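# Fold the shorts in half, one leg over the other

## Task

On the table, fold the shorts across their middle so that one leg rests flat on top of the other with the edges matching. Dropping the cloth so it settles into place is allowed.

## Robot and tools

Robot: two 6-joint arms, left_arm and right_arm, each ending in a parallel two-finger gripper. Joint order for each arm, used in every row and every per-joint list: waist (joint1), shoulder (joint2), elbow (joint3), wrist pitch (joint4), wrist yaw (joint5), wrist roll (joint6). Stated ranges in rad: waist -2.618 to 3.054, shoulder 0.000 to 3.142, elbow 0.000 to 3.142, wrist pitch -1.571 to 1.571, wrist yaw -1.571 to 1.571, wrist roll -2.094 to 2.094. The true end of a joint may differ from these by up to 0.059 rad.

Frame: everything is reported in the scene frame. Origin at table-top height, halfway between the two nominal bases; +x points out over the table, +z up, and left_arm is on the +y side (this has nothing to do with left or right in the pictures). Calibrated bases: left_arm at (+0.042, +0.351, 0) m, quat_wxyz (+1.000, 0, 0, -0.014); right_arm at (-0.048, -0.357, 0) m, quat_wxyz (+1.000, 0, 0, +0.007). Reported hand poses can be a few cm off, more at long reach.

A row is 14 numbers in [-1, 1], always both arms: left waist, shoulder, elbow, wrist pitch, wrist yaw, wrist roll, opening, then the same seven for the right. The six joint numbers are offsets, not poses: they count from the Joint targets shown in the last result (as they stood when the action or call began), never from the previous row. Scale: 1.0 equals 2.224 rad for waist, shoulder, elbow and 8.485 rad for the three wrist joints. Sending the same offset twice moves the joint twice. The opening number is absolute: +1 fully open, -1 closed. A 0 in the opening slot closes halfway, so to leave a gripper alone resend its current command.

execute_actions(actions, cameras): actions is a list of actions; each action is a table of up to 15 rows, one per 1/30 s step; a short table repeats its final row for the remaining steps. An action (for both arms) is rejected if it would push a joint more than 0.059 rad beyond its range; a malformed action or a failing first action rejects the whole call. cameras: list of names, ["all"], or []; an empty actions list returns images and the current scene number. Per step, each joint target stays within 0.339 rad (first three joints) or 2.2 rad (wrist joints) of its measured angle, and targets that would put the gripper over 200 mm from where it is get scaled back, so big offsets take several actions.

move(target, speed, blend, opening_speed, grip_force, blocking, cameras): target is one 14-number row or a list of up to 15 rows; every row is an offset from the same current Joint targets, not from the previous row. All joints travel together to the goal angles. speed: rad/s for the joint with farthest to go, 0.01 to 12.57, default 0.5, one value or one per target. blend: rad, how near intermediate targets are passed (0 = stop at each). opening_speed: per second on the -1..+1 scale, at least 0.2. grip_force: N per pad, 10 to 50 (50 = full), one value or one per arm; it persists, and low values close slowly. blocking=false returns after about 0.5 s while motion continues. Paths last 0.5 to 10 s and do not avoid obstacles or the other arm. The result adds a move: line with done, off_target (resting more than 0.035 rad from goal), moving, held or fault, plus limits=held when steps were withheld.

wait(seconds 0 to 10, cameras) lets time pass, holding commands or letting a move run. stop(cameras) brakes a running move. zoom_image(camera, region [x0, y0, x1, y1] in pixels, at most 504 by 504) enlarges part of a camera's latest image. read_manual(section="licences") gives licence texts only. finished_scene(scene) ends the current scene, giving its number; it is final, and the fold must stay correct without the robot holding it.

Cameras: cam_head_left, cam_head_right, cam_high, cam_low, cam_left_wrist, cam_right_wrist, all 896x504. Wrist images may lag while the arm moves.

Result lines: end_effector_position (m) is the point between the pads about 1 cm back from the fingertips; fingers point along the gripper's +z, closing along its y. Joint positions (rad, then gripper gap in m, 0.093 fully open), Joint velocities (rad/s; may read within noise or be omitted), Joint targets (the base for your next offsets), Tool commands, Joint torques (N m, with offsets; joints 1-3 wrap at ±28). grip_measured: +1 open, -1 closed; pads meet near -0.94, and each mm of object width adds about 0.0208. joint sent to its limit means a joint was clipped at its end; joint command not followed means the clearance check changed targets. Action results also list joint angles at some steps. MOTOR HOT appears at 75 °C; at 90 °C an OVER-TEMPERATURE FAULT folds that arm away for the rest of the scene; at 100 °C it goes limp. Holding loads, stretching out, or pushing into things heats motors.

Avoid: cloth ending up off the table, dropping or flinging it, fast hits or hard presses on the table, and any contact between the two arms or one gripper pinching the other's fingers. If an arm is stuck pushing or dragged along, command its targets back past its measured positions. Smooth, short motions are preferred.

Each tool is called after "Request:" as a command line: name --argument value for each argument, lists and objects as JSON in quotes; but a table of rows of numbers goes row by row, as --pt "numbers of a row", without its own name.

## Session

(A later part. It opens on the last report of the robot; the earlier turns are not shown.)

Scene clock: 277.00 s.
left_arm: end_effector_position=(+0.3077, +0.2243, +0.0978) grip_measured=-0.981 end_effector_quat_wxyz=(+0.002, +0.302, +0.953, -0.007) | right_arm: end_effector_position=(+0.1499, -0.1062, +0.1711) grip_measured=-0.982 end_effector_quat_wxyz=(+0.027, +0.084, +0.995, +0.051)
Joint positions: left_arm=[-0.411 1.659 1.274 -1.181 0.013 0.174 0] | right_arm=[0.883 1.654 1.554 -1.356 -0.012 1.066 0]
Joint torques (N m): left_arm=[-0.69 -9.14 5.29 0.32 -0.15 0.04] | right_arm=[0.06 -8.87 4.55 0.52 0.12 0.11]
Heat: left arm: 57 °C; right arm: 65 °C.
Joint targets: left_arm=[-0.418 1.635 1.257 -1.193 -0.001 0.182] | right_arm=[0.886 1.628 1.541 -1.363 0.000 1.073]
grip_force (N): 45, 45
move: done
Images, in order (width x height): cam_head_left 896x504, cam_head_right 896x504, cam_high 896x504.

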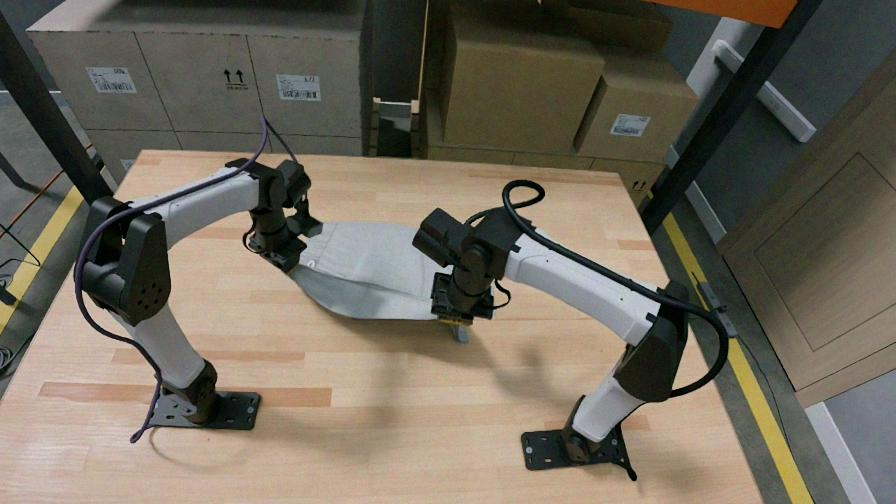

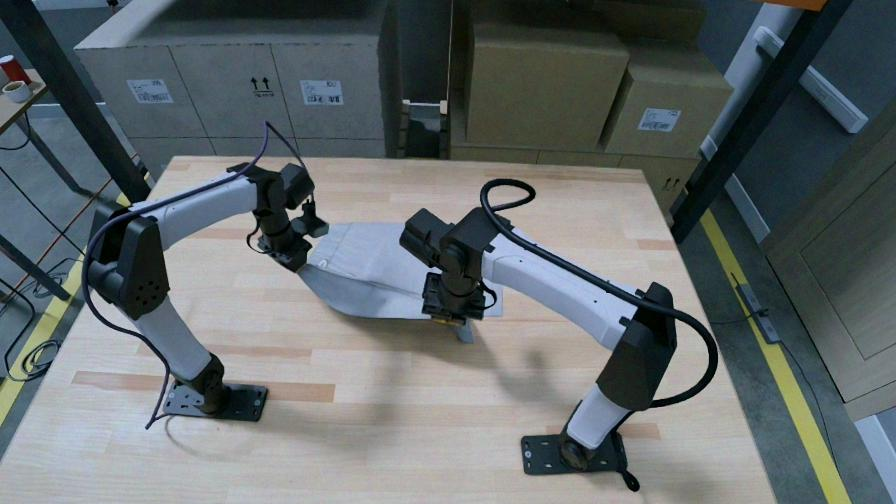

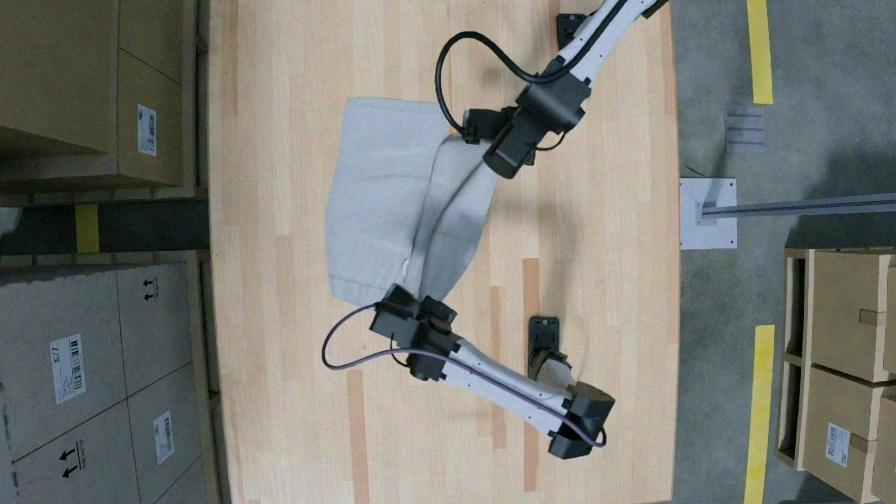

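Request:
move --pt "-0.0042 -0.0317 -0.0871 0.0145 0 0.0072 -1 0.0709 0.0161 -0.0777 0.0128 0 0.0064 -1" --pt "0.0035 0.0478 -0.0190 0.0200 0 -0.0154 -1 -0.0397 0.0590 -0.0732 0.0229 0 -0.0061 -1" --pt "0.0099 0.1288 0.0743 0.0227 0 -0.0468 -1 -0.1507 0.1281 -0.0041 0.0288 0 -0.0146 -1" --pt "0.0140 0.1917 0.1492 0.0266 0 -0.0807 -1 -0.2246 0.2054 0.0763 0.0374 0 -0.0094 -1" --pt "0.0161 0.2291 0.1844 0.0342 0 -0.1048 -1 -0.2627 0.2609 0.1210 0.0496 0 -0.0008 -1" --pt "0.0171 0.2390 0.1796 0.0452 0 -0.1189 -1 -0.2802 0.2936 0.1427 0.0584 0 0.0049 -1" --speed 0.3 --blend '[0.05,0.08,0.08,0.08,0.05,0]' --cameras '["cam_high","cam_left_wrist","cam_right_wrist","cam_head_right","cam_low"]'

Request:
zoom_image --camera "cam_high" --region '[290, 70, 520, 350]'

Scene clock: 380.57 s.
left_arm: end_effector_position=(+0.4655, +0.1609, +0.0325) grip_measured=-0.981 end_effector_quat_wxyz=(+0.094, -0.196, +0.973, -0.074) | right_arm: end_effector_position=(+0.4284, -0.2165, +0.0301) grip_measured=-0.982 end_effector_quat_wxyz=(+0.093, +0.396, +0.910, +0.084)
Joint positions: left_arm=[-0.39 2.145 1.635 -0.822 0.012 -0.818 0] | right_arm=[0.27 2.269 1.825 -0.877 -0.01 1.107 0]
Joint torques (N m): left_arm=[1.05 -9.99 8.85 1.14 -0.21 -0.09] | right_arm=[-1.01 -11 8.31 0.93 0.1 0.12]
Heat: left arm: 55 °C; right arm: 53 °C.
Joint targets: left_arm=[-0.380 2.167 1.657 -0.809 -0.001 -0.827] | right_arm=[0.262 2.280 1.858 -0.868 0.000 1.115]
grip_force (N): 45, 45
move: done
camera_calibration:
cam_left_wrist: T_world_to_cam=[[0.349003, -0.918357, 0.186594, -0.0218936], [-0.916477, -0.292916, 0.272525, 0.504253], [-0.195619, -0.266121, -0.943882, 0.244926], [0, 0, 0, 1]] pos_world=[0.517689, 0.192778, 0.0978443]
cam_right_wrist: T_world_to_cam=[[-0.720324, -0.655098, -0.227992, 0.172203], [-0.690233, 0.644434, 0.329065, 0.463235], [-0.0686445, 0.394401, -0.916371, 0.233876], [0, 0, 0, 1]] pos_world=[0.459836, -0.277955, 0.101144]
Images, in order (width x height): cam_head_right 896x504, cam_high 896x504, cam_low 896x504, cam_left_wrist 896x504, cam_right_wrist 896x504.

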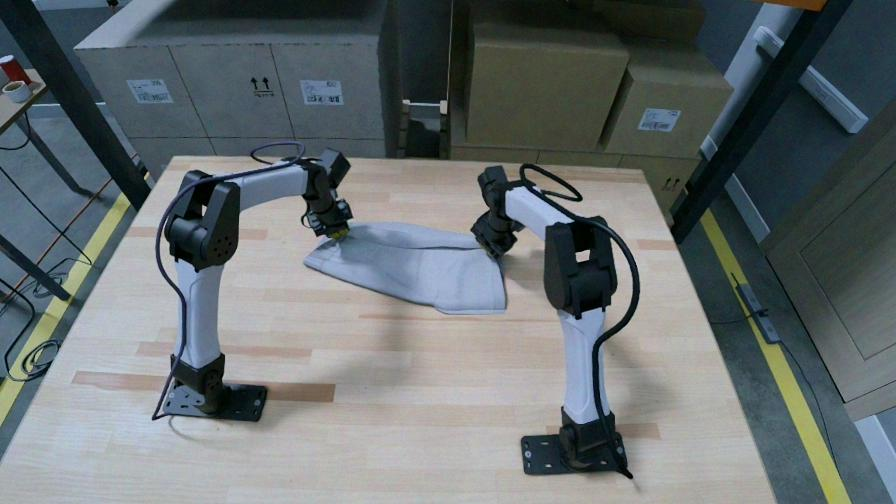

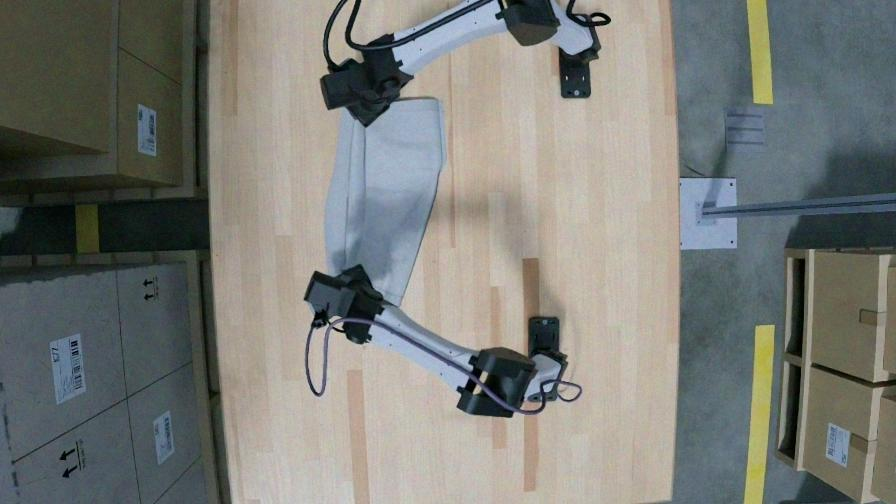

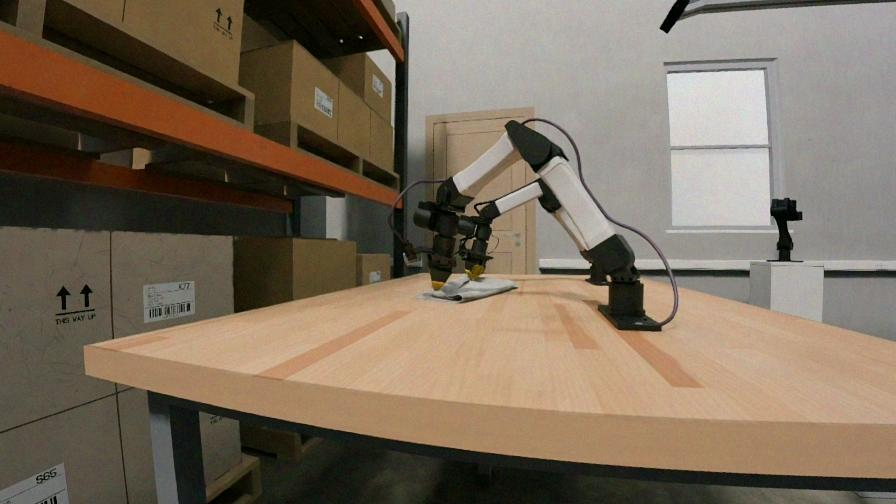

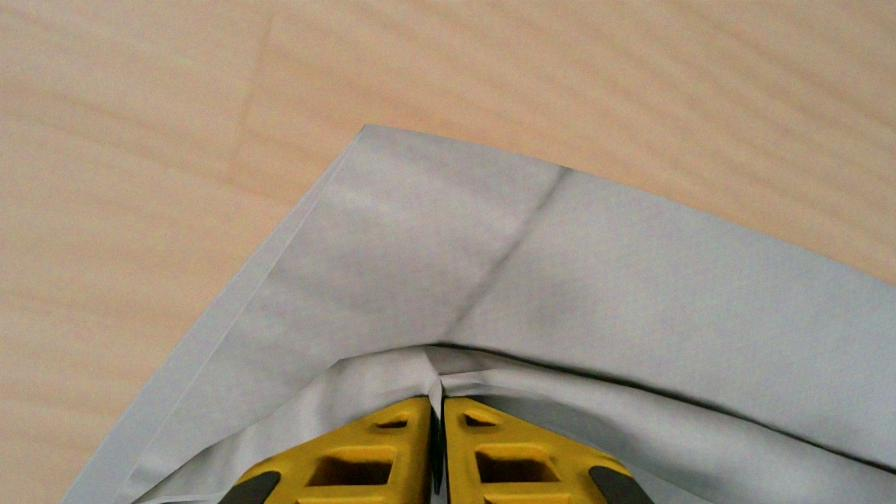

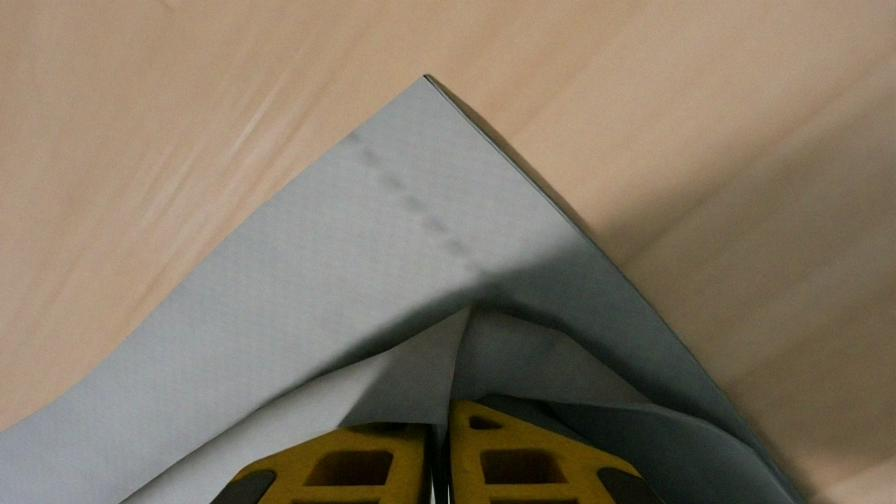

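Scaled by 1.800 from the camera's 896x504 image, which has a finer 1280x720 frame.

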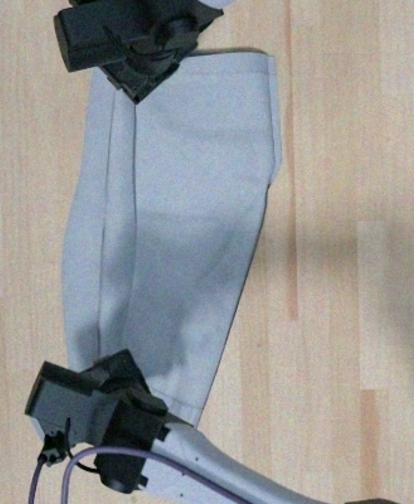

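Request:
move --target '[0.0171,0.0384,0.0315,0.0059,0,-0.0118,-1,-0.0193,0.0414,0.0391,0.0065,0,0.0029,-1]' --speed 0.1 --cameras '["cam_high","cam_left_wrist","cam_right_wrist"]'

Request:
zoom_image --camera "cam_high" --region '[290, 70, 520, 350]'

Scene clock: 419.43 s.
left_arm: end_effector_position=(+0.4951, +0.1645, +0.0191) grip_measured=-0.981 end_effector_quat_wxyz=(+0.107, -0.259, +0.956, -0.089) | right_arm: end_effector_position=(+0.4640, -0.2243, +0.0208) grip_measured=-0.982 end_effector_quat_wxyz=(+0.118, +0.419, +0.894, +0.104)
Joint positions: left_arm=[-0.359 2.226 1.701 -0.767 0.012 -0.917 0] | right_arm=[0.237 2.354 1.917 -0.817 -0.01 1.13 0]
Joint torques (N m): left_arm=[1.72 -10.28 9.26 1.16 -0.21 -0.14] | right_arm=[-1.48 -11.17 8.13 0.98 0.13 0.15]
Heat: left arm: 54 °C; right arm: 61 °C.
Joint targets: left_arm=[-0.342 2.252 1.727 -0.759 -0.001 -0.927] | right_arm=[0.220 2.372 1.945 -0.812 0.000 1.139]
grip_force (N): 45, 45
move: done
camera_calibration:
cam_left_wrist: T_world_to_cam=[[0.456534, -0.859166, 0.231107, -0.0901583], [-0.879533, -0.396654, 0.262843, 0.535074], [-0.134157, -0.323263, -0.936751, 0.217858], [0, 0, 0, 1]] pos_world=[0.541003, 0.205204, 0.0842741]
cam_right_wrist: T_world_to_cam=[[-0.739193, -0.608758, -0.28811, 0.211074], [-0.673421, 0.674379, 0.302849, 0.495388], [0.00993377, 0.417883, -0.908447, 0.19955], [0, 0, 0, 1]] pos_world=[0.487647, -0.288975, 0.0920653]
Images, in order (width x height): cam_high 896x504, cam_left_wrist 896x504, cam_right_wrist 896x504.

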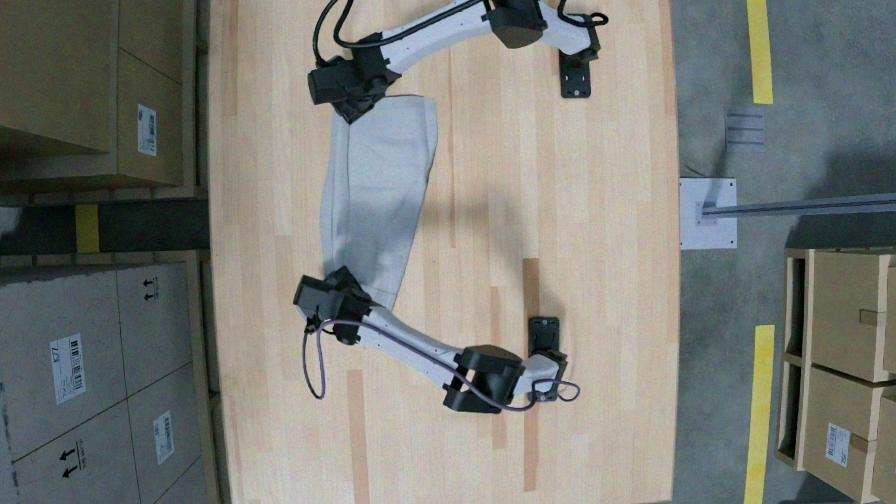

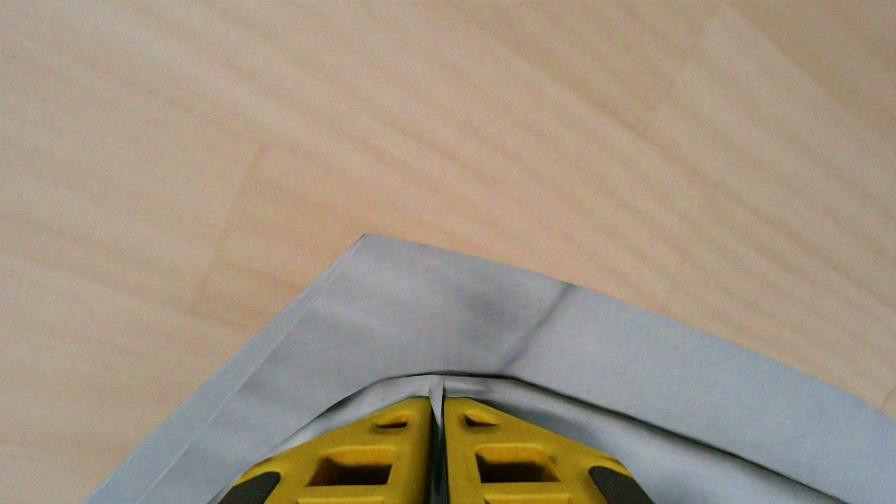

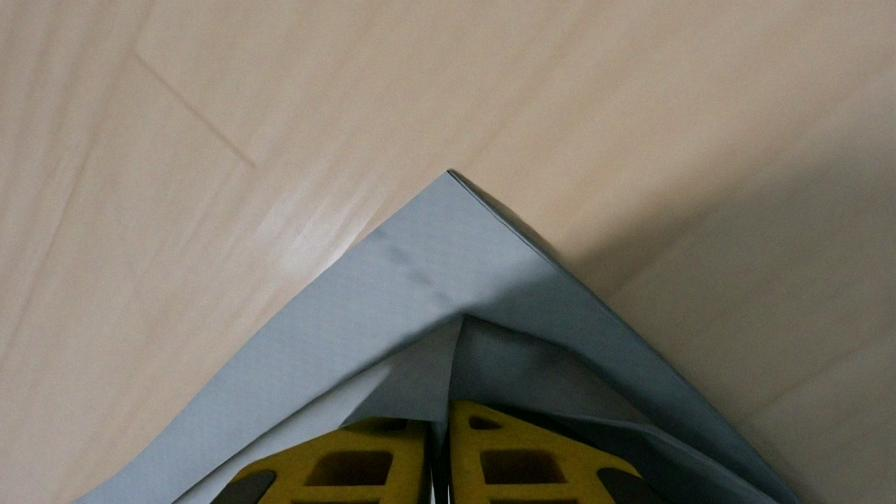

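Scaled by 1.800 from the camera's 896x504 image, which has a finer 1280x720 frame.

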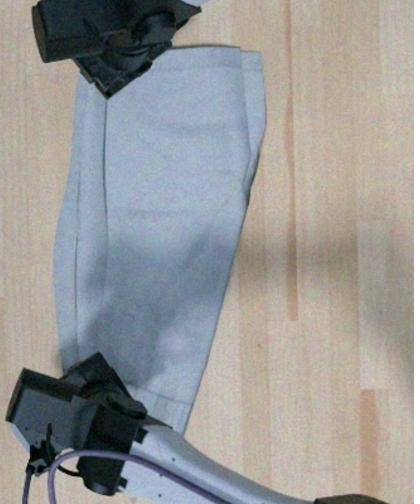

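Request:
move --pt "-0.0186 -0.0759 0.0065 -0.0329 0 0.0339 -1 0.0426 -0.1150 -0.0231 -0.0313 0 -0.0092 -1" --pt "-0.0229 -0.1581 -0.0527 -0.0472 0 0.0679 -1 0.1131 -0.2282 -0.0730 -0.0526 0 -0.0153 -1" --pt "-0.0300 -0.2502 -0.1549 -0.0528 0 0.1113 -1 0.2349 -0.3183 -0.1399 -0.0657 0 -0.0123 -1" --pt "-0.0343 -0.2773 -0.2111 -0.0512 0 0.1307 -1 0.2992 -0.3349 -0.1820 -0.0650 0 -0.0078 -1" --speed 0.4 --blend '[0.08,0.08,0.05,0]' --cameras '["cam_high","cam_head_right"]'

Request:
zoom_image --camera "cam_high" --region '[290, 70, 520, 350]'

Scene clock: 453.90 s.
left_arm: end_effector_position=(+0.3077, +0.2245, +0.0978) grip_measured=-0.981 end_effector_quat_wxyz=(+0.002, +0.302, +0.953, -0.006) | right_arm: end_effector_position=(+0.1503, -0.1067, +0.1710) grip_measured=-0.982 end_effector_quat_wxyz=(+0.028, +0.085, +0.995, +0.050)
Joint positions: left_arm=[-0.411 1.659 1.274 -1.181 0.012 0.174 0] | right_arm=[0.882 1.654 1.554 -1.356 -0.01 1.066 0]
Joint torques (N m): left_arm=[-0.72 -9.13 5.27 0.31 -0.15 0.03] | right_arm=[0.03 -8.81 4.56 0.48 0.12 0.11]
Heat: left arm: 61 °C; right arm: 60 °C.
Joint targets: left_arm=[-0.418 1.635 1.257 -1.193 -0.001 0.182] | right_arm=[0.885 1.628 1.540 -1.364 0.000 1.073]
grip_force (N): 45, 45
move: done
Images, in order (width x height): cam_head_right 896x504, cam_high 896x504.

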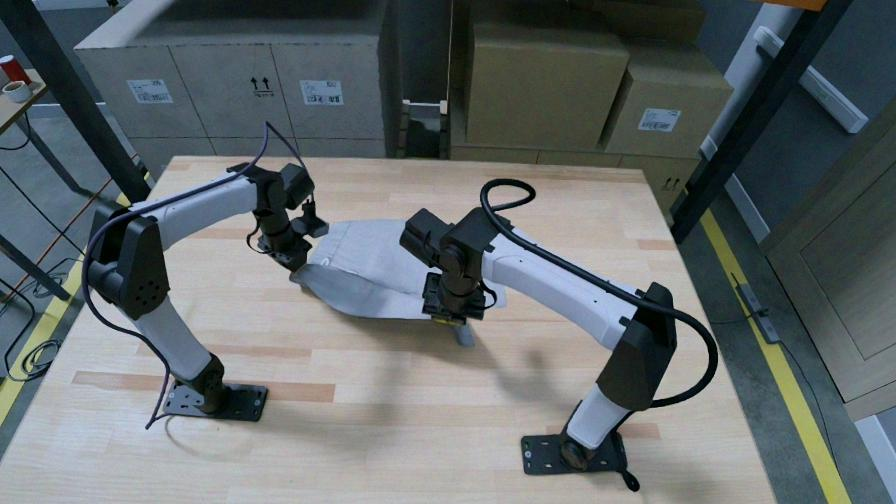

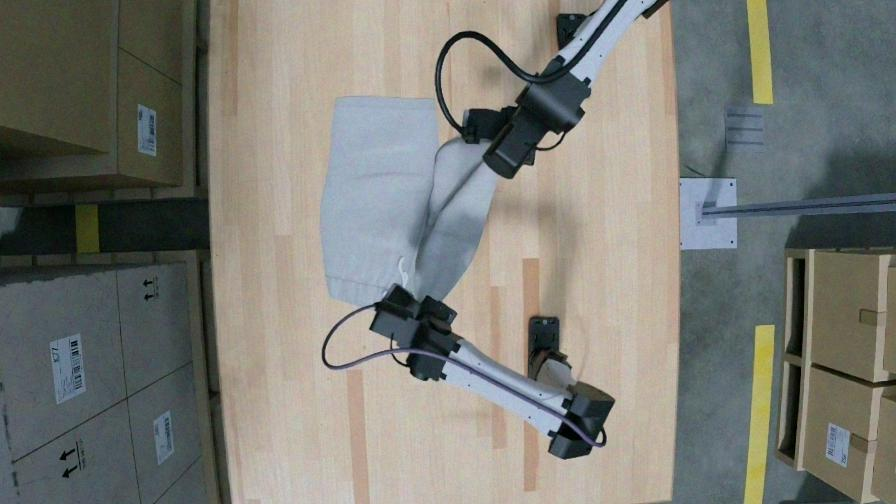

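Scaled by 1.800 from the camera's 896x504 image, which has a finer 1280x720 frame.

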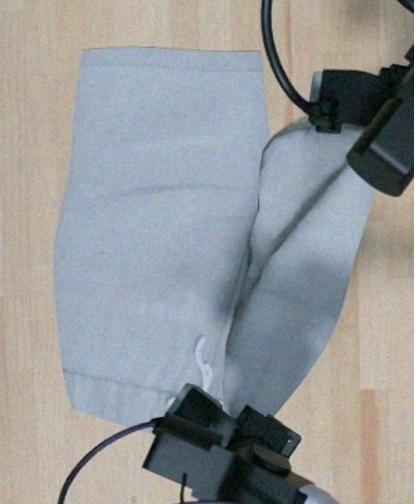

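Request:
move --pt "-0.0105 -0.0185 -0.0738 0.0145 0 0.0055 -1 0.0359 0.0079 -0.0862 0.0131 0 -0.0028 -1" --pt "0.0006 0.0601 -0.0043 0.0194 0 -0.0163 -1 -0.0707 0.0652 -0.0654 0.0227 0 -0.0144 -1" --pt "0.0102 0.1406 0.0905 0.0215 0 -0.0468 -1 -0.1723 0.1487 0.0246 0.0268 0 -0.0205 -1" --pt "0.0161 0.2039 0.1677 0.0249 0 -0.0821 -1 -0.2383 0.2279 0.1099 0.0370 0 -0.0152 -1" --pt "0.0192 0.2411 0.2037 0.0323 0 -0.1060 -1 -0.2722 0.2901 0.1676 0.0477 0 -0.0055 -1" --pt "0.0207 0.2532 0.1935 0.0452 0 -0.1220 -1 -0.2867 0.3242 0.1842 0.0581 0 0.0011 -1" --speed 0.3 --blend '[0.05,0.08,0.08,0.08,0.05,0]' --cameras '["cam_high","cam_left_wrist","cam_right_wrist","cam_head_right","cam_low"]'

Request:
zoom_image --camera "cam_high" --region '[290, 70, 520, 350]'

Request:
zoom_image --camera "cam_head_right" --region '[290, 200, 540, 330]'

Scene clock: 470.17 s.
left_arm: end_effector_position=(+0.4756, +0.1604, +0.0306) grip_measured=-0.981 end_effector_quat_wxyz=(+0.096, -0.213, +0.969, -0.077) | right_arm: end_effector_position=(+0.4487, -0.2179, +0.0255) grip_measured=-0.982 end_effector_quat_wxyz=(+0.103, +0.387, +0.912, +0.088)
Joint positions: left_arm=[-0.382 2.177 1.676 -0.823 0.012 -0.845 0] | right_arm=[0.257 2.336 1.917 -0.881 -0.01 1.074 0]
Joint torques (N m): left_arm=[1.07 -10.24 8.02 1.14 -0.2 -0.14] | right_arm=[-0.91 -11.48 8.35 1.02 0.1 0.02]
Heat: left arm: 59 °C; right arm: 59 °C.
Joint targets: left_arm=[-0.372 2.199 1.688 -0.810 -0.001 -0.854] | right_arm=[0.248 2.349 1.950 -0.871 0.000 1.082]
grip_force (N): 45, 45
move: done
camera_calibration:
cam_left_wrist: T_world_to_cam=[[0.378353, -0.904594, 0.196364, -0.0420454], [-0.90755, -0.320749, 0.271059, 0.514155], [-0.182215, -0.280766, -0.942321, 0.240959], [0, 0, 0, 1]] pos_world=[0.526435, 0.194534, 0.0959505]
cam_right_wrist: T_world_to_cam=[[-0.703444, -0.668266, -0.242048, 0.174821], [-0.708588, 0.632835, 0.312126, 0.485815], [-0.0554063, 0.391076, -0.918689, 0.225081], [0, 0, 0, 1]] pos_world=[0.479691, -0.278637, 0.0974592]
Images, in order (width x height): cam_head_right 896x504, cam_high 896x504, cam_low 896x504, cam_left_wrist 896x504, cam_right_wrist 896x504.

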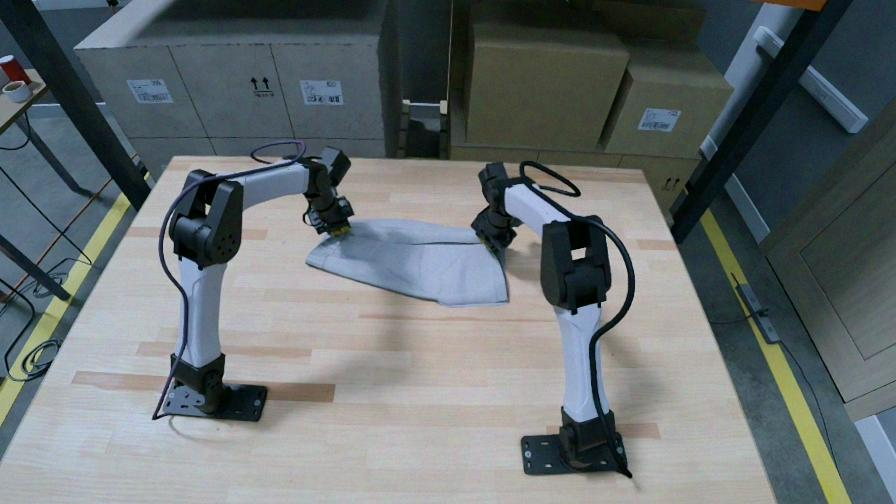

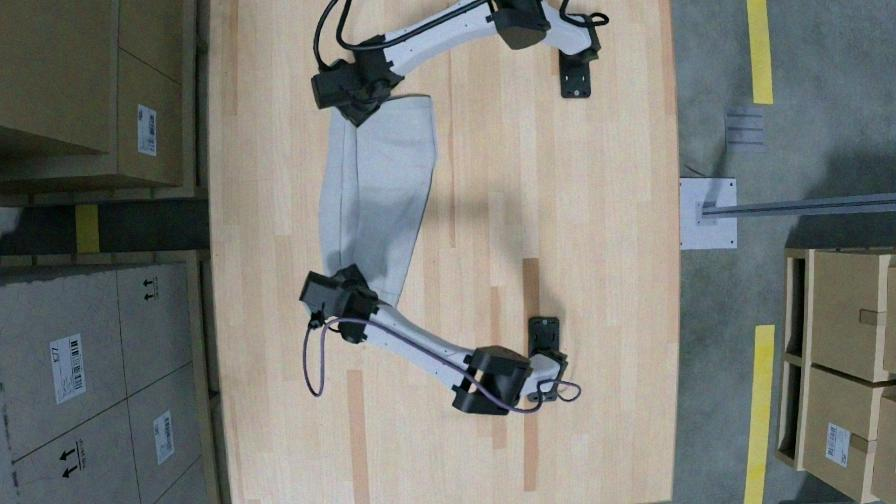

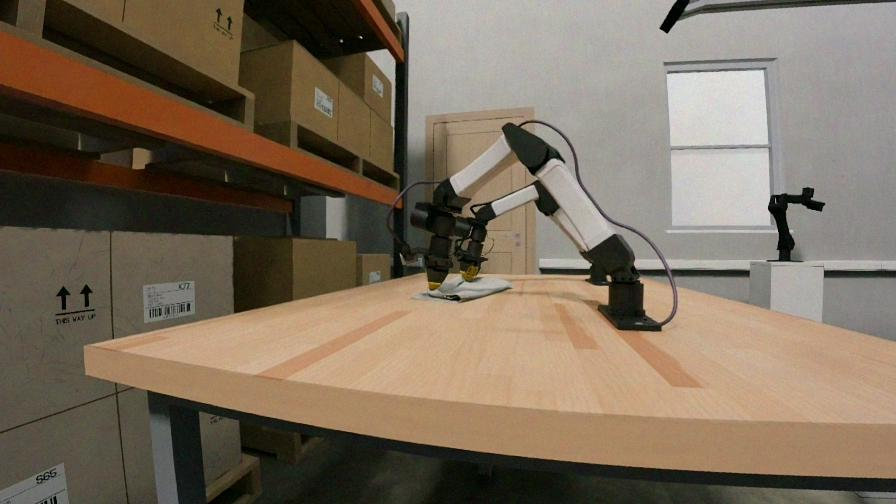

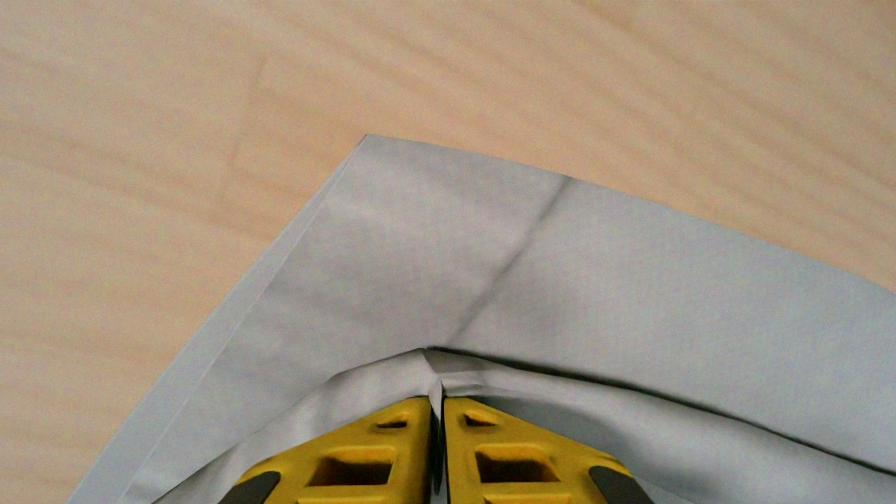

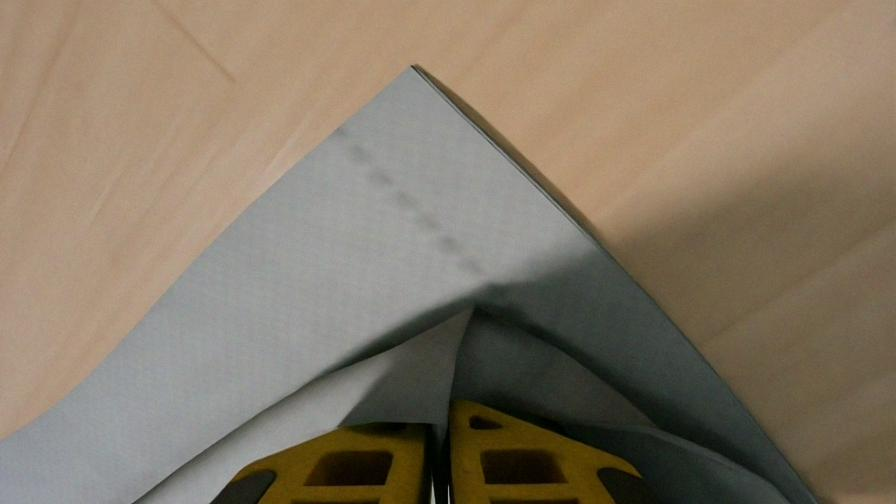

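Scaled by 1.800 from the camera's 896x504 image, which has a finer 1280x720 frame.

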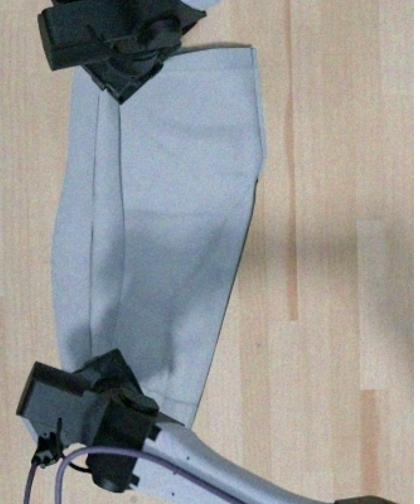

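Scaled by 2.016 from the camera's 896x504 image, which has a finer 1280x720 frame.

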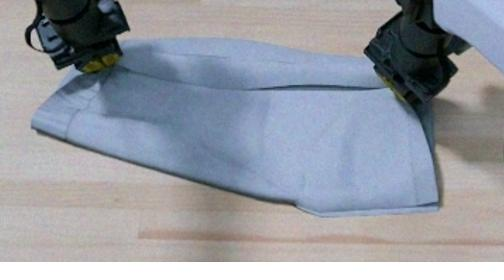

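Request:
move --pt "0 0 -0.0135 0.0035 0 0 -1 0 0 -0.009 0.0024 0 0 -1" --pt "0 0 -0.0135 0.0035 0 0 -0.2 0 0 -0.009 0.0024 0 0 -0.2" --pt "0 -0.0447 0.0632 -0.0234 0 0 -0.2 0 -0.0325 0.0695 -0.0244 0 0 -0.2" --speed '[0.1,0.1,0.25]' --opening_speed 0.8 --cameras '["cam_high","cam_left_wrist","cam_right_wrist","cam_head_right"]'

Request:
zoom_image --camera "cam_high" --region '[290, 70, 520, 350]'

Request:
zoom_image --camera "cam_head_right" --region '[290, 200, 540, 330]'

Scene clock: 495.20 s.
left_arm: end_effector_position=(+0.4764, +0.1606, +0.0841) grip_measured=-0.202 end_effector_quat_wxyz=(+0.105, -0.213, +0.968, -0.081) | right_arm: end_effector_position=(+0.4477, -0.2182, +0.0759) grip_measured=-0.202 end_effector_quat_wxyz=(+0.102, +0.388, +0.912, +0.087)
Joint positions: left_arm=[-0.382 2.125 1.805 -0.985 0.009 -0.846 0.036] | right_arm=[0.257 2.312 2.078 -1.068 -0.01 1.076 0.036]
Joint torques (N m): left_arm=[1.09 -14.05 9.24 0.78 -0.18 -0.11] | right_arm=[-0.84 -15.19 7.95 0.79 0.13 0.1]
Heat: left arm: 60 °C; right arm: 64 °C.
Joint targets: left_arm=[-0.372 2.099 1.829 -1.009 -0.001 -0.853] | right_arm=[0.248 2.277 2.105 -1.078 0.000 1.083]
grip_force (N): 45, 45
move: done
camera_calibration:
cam_left_wrist: T_world_to_cam=[[0.376429, -0.902844, 0.207785, -0.0529178], [-0.911705, -0.321154, 0.25623, 0.503692], [-0.164605, -0.285891, -0.944019, 0.284122], [0, 0, 0, 1]] pos_world=[0.525907, 0.195214, 0.150151]
cam_right_wrist: T_world_to_cam=[[-0.704945, -0.667194, -0.240634, 0.186861], [-0.707002, 0.633957, 0.313443, 0.46899], [-0.0565759, 0.391089, -0.918612, 0.272036], [0, 0, 0, 1]] pos_world=[0.478695, -0.279037, 0.147859]
Images, in order (width x height): cam_head_right 896x504, cam_high 896x504, cam_left_wrist 896x504, cam_right_wrist 896x504.

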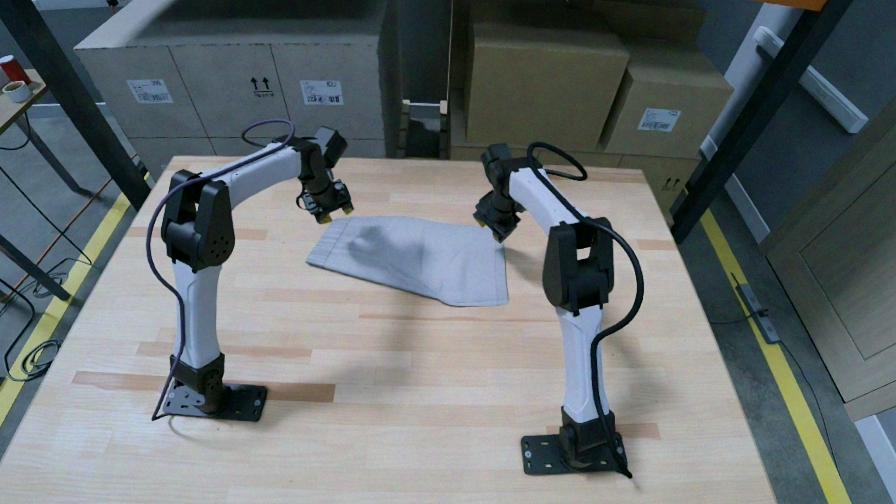

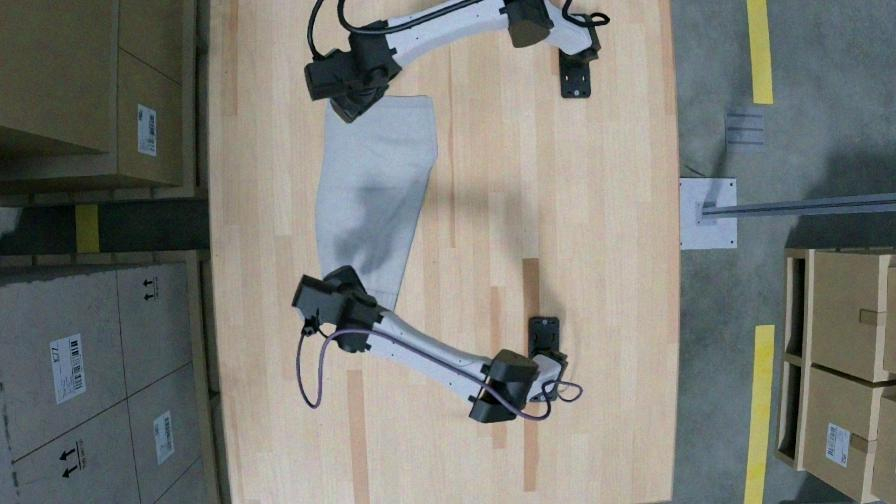

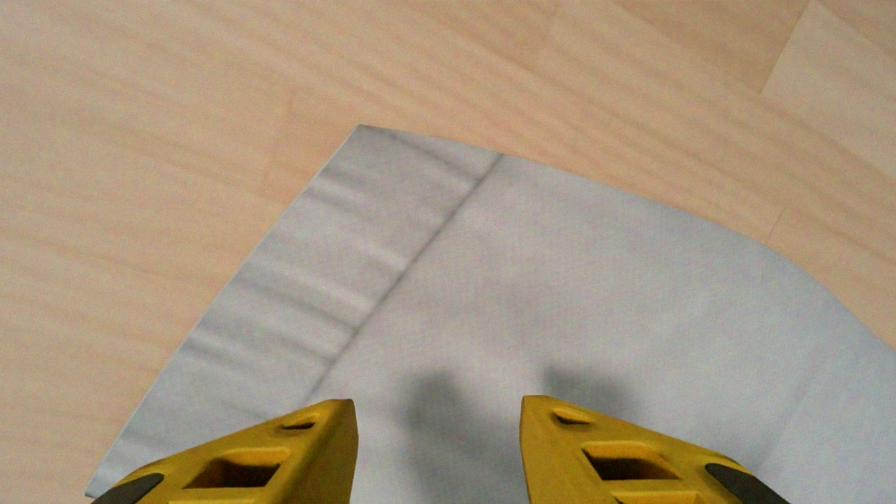

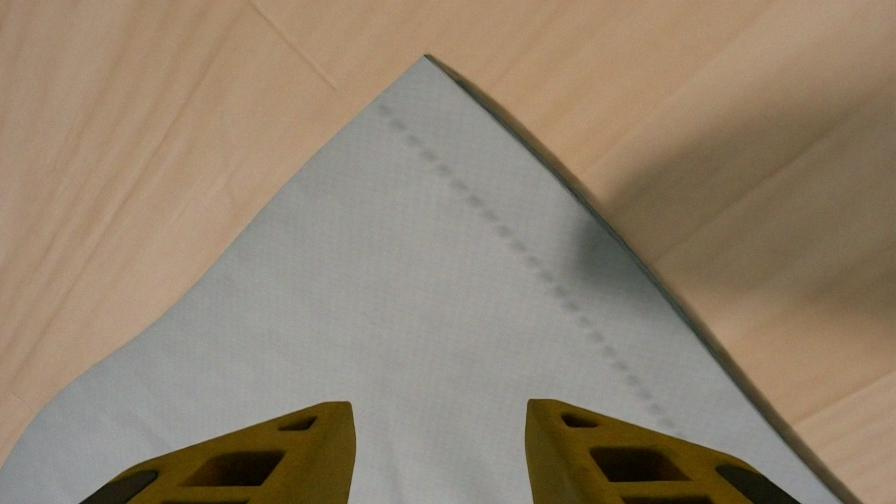

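Scaled by 1.800 from the camera's 896x504 image, which has a finer 1280x720 frame.

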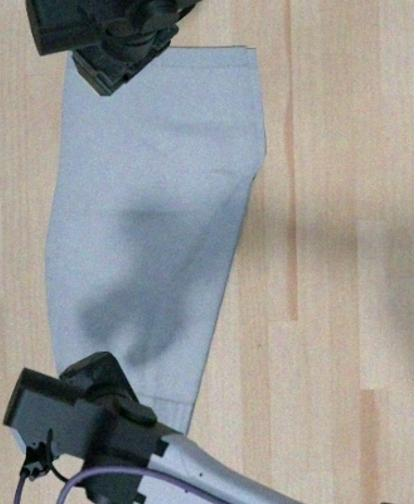

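Scaled by 2.016 from the camera's 896x504 image, which has a finer 1280x720 frame.

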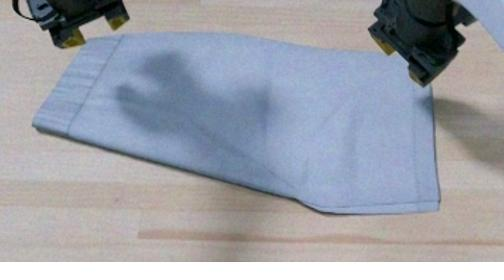

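Request:
move --pt "0 -0.09 -0.01 -0.005 0 0 -0.2 0 -0.09 -0.01 -0.005 0 0 -0.2" --pt "-0.1025 -0.5166 -0.3952 -0.0225 0 0.1005 -0.2 0.0908 -0.6192 -0.5418 -0.0144 0 -0.1276 -0.2" --speed 0.8 --blend '[0.1,0]' --cameras '["cam_high","cam_head_left","cam_head_right","cam_low"]'

Request:
zoom_image --camera "cam_high" --region '[290, 70, 470, 330]'

Request:
zoom_image --camera "cam_head_left" --region '[270, 190, 530, 330]'

Request:
zoom_image --camera "cam_low" --region '[380, 250, 560, 320]'

Scene clock: 531.77 s.
left_arm: end_effector_position=(+0.2101, +0.2302, +0.1697) grip_measured=-0.202 end_effector_quat_wxyz=(+0.191, +0.296, +0.934, -0.065) | right_arm: end_effector_position=(+0.1225, -0.2720, +0.1585) grip_measured=-0.201 end_effector_quat_wxyz=(+0.183, -0.219, +0.957, +0.047)
Joint positions: left_arm=[-0.592 0.953 0.968 -1.18 0.006 -0.008 0.036] | right_arm=[0.442 0.901 0.914 -1.202 -0.008 0.007 0.036]
Joint torques (N m): left_arm=[-0.75 -1.44 5.65 1.15 -0.1 0.08] | right_arm=[0.36 -1.01 4.7 1.12 0.01 -0.08]
Heat: left arm: 74 °C; right arm: 82 °C. Fold the left arm in close to its base, or ease its load, before you think long. Fold the right arm in close to its base, or ease its load, before you think long.
Joint targets: left_arm=[-0.600 0.950 0.949 -1.199 -0.001 -0.001] | right_arm=[0.450 0.899 0.899 -1.200 0.000 0.000]
MOTOR HOT: the shoulder of the left arm reports 74 °C; the controller's stop level is 90 °C. To cool a motor, set the load down, stop pushing, or move to a pose that needs little force.
MOTOR HOT: the shoulder of the right arm reports 82 °C; the controller's stop level is 90 °C. To cool a motor, set the load down, stop pushing, or move to a pose that needs little force.
grip_force (N): 45, 45
move: done
Images, in order (width x height): cam_head_left 896x504, cam_head_right 896x504, cam_high 896x504, cam_low 896x504.

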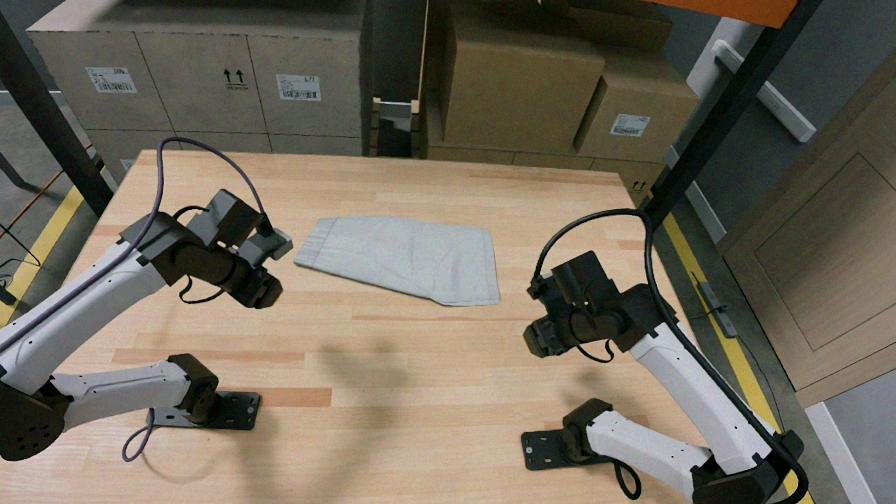

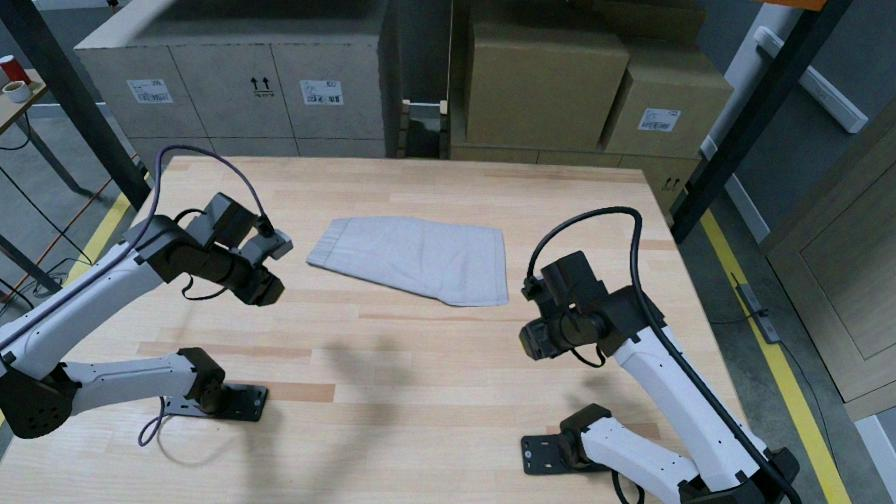

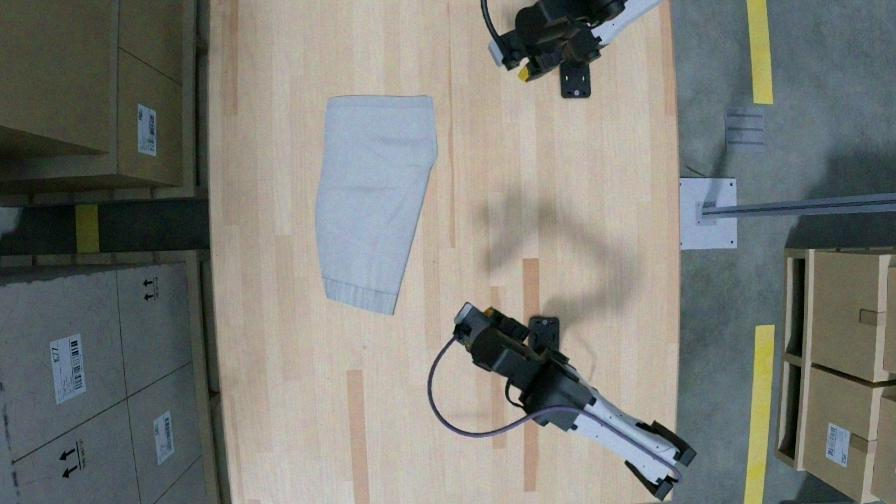

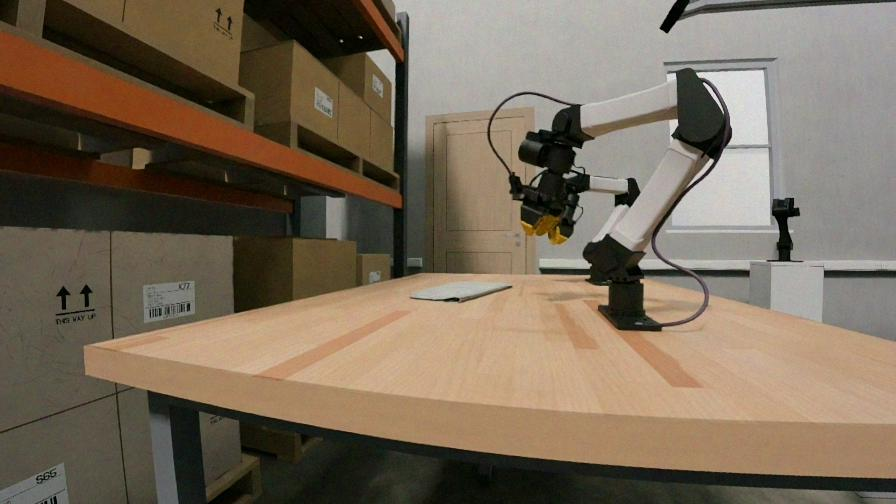

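Scaled by 1.938 from the camera's 896x504 image, which has a finer 1280x720 frame.

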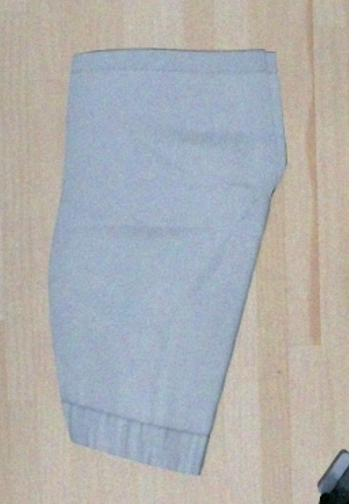

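Scaled by 1.938 from the camera's 896x504 image, which has a finer 1280x720 frame.

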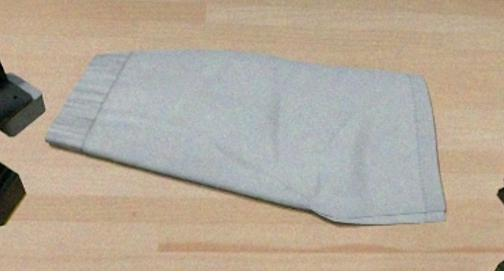

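Scaled by 2.800 from the camera's 896x504 image, which has a finer 1280x720 frame.

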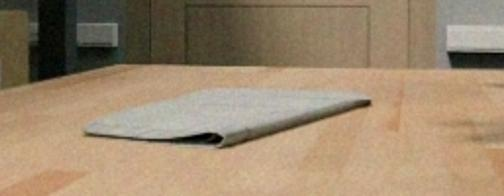

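Request:
finished_scene --scene 2

The scene is finished: the task was done.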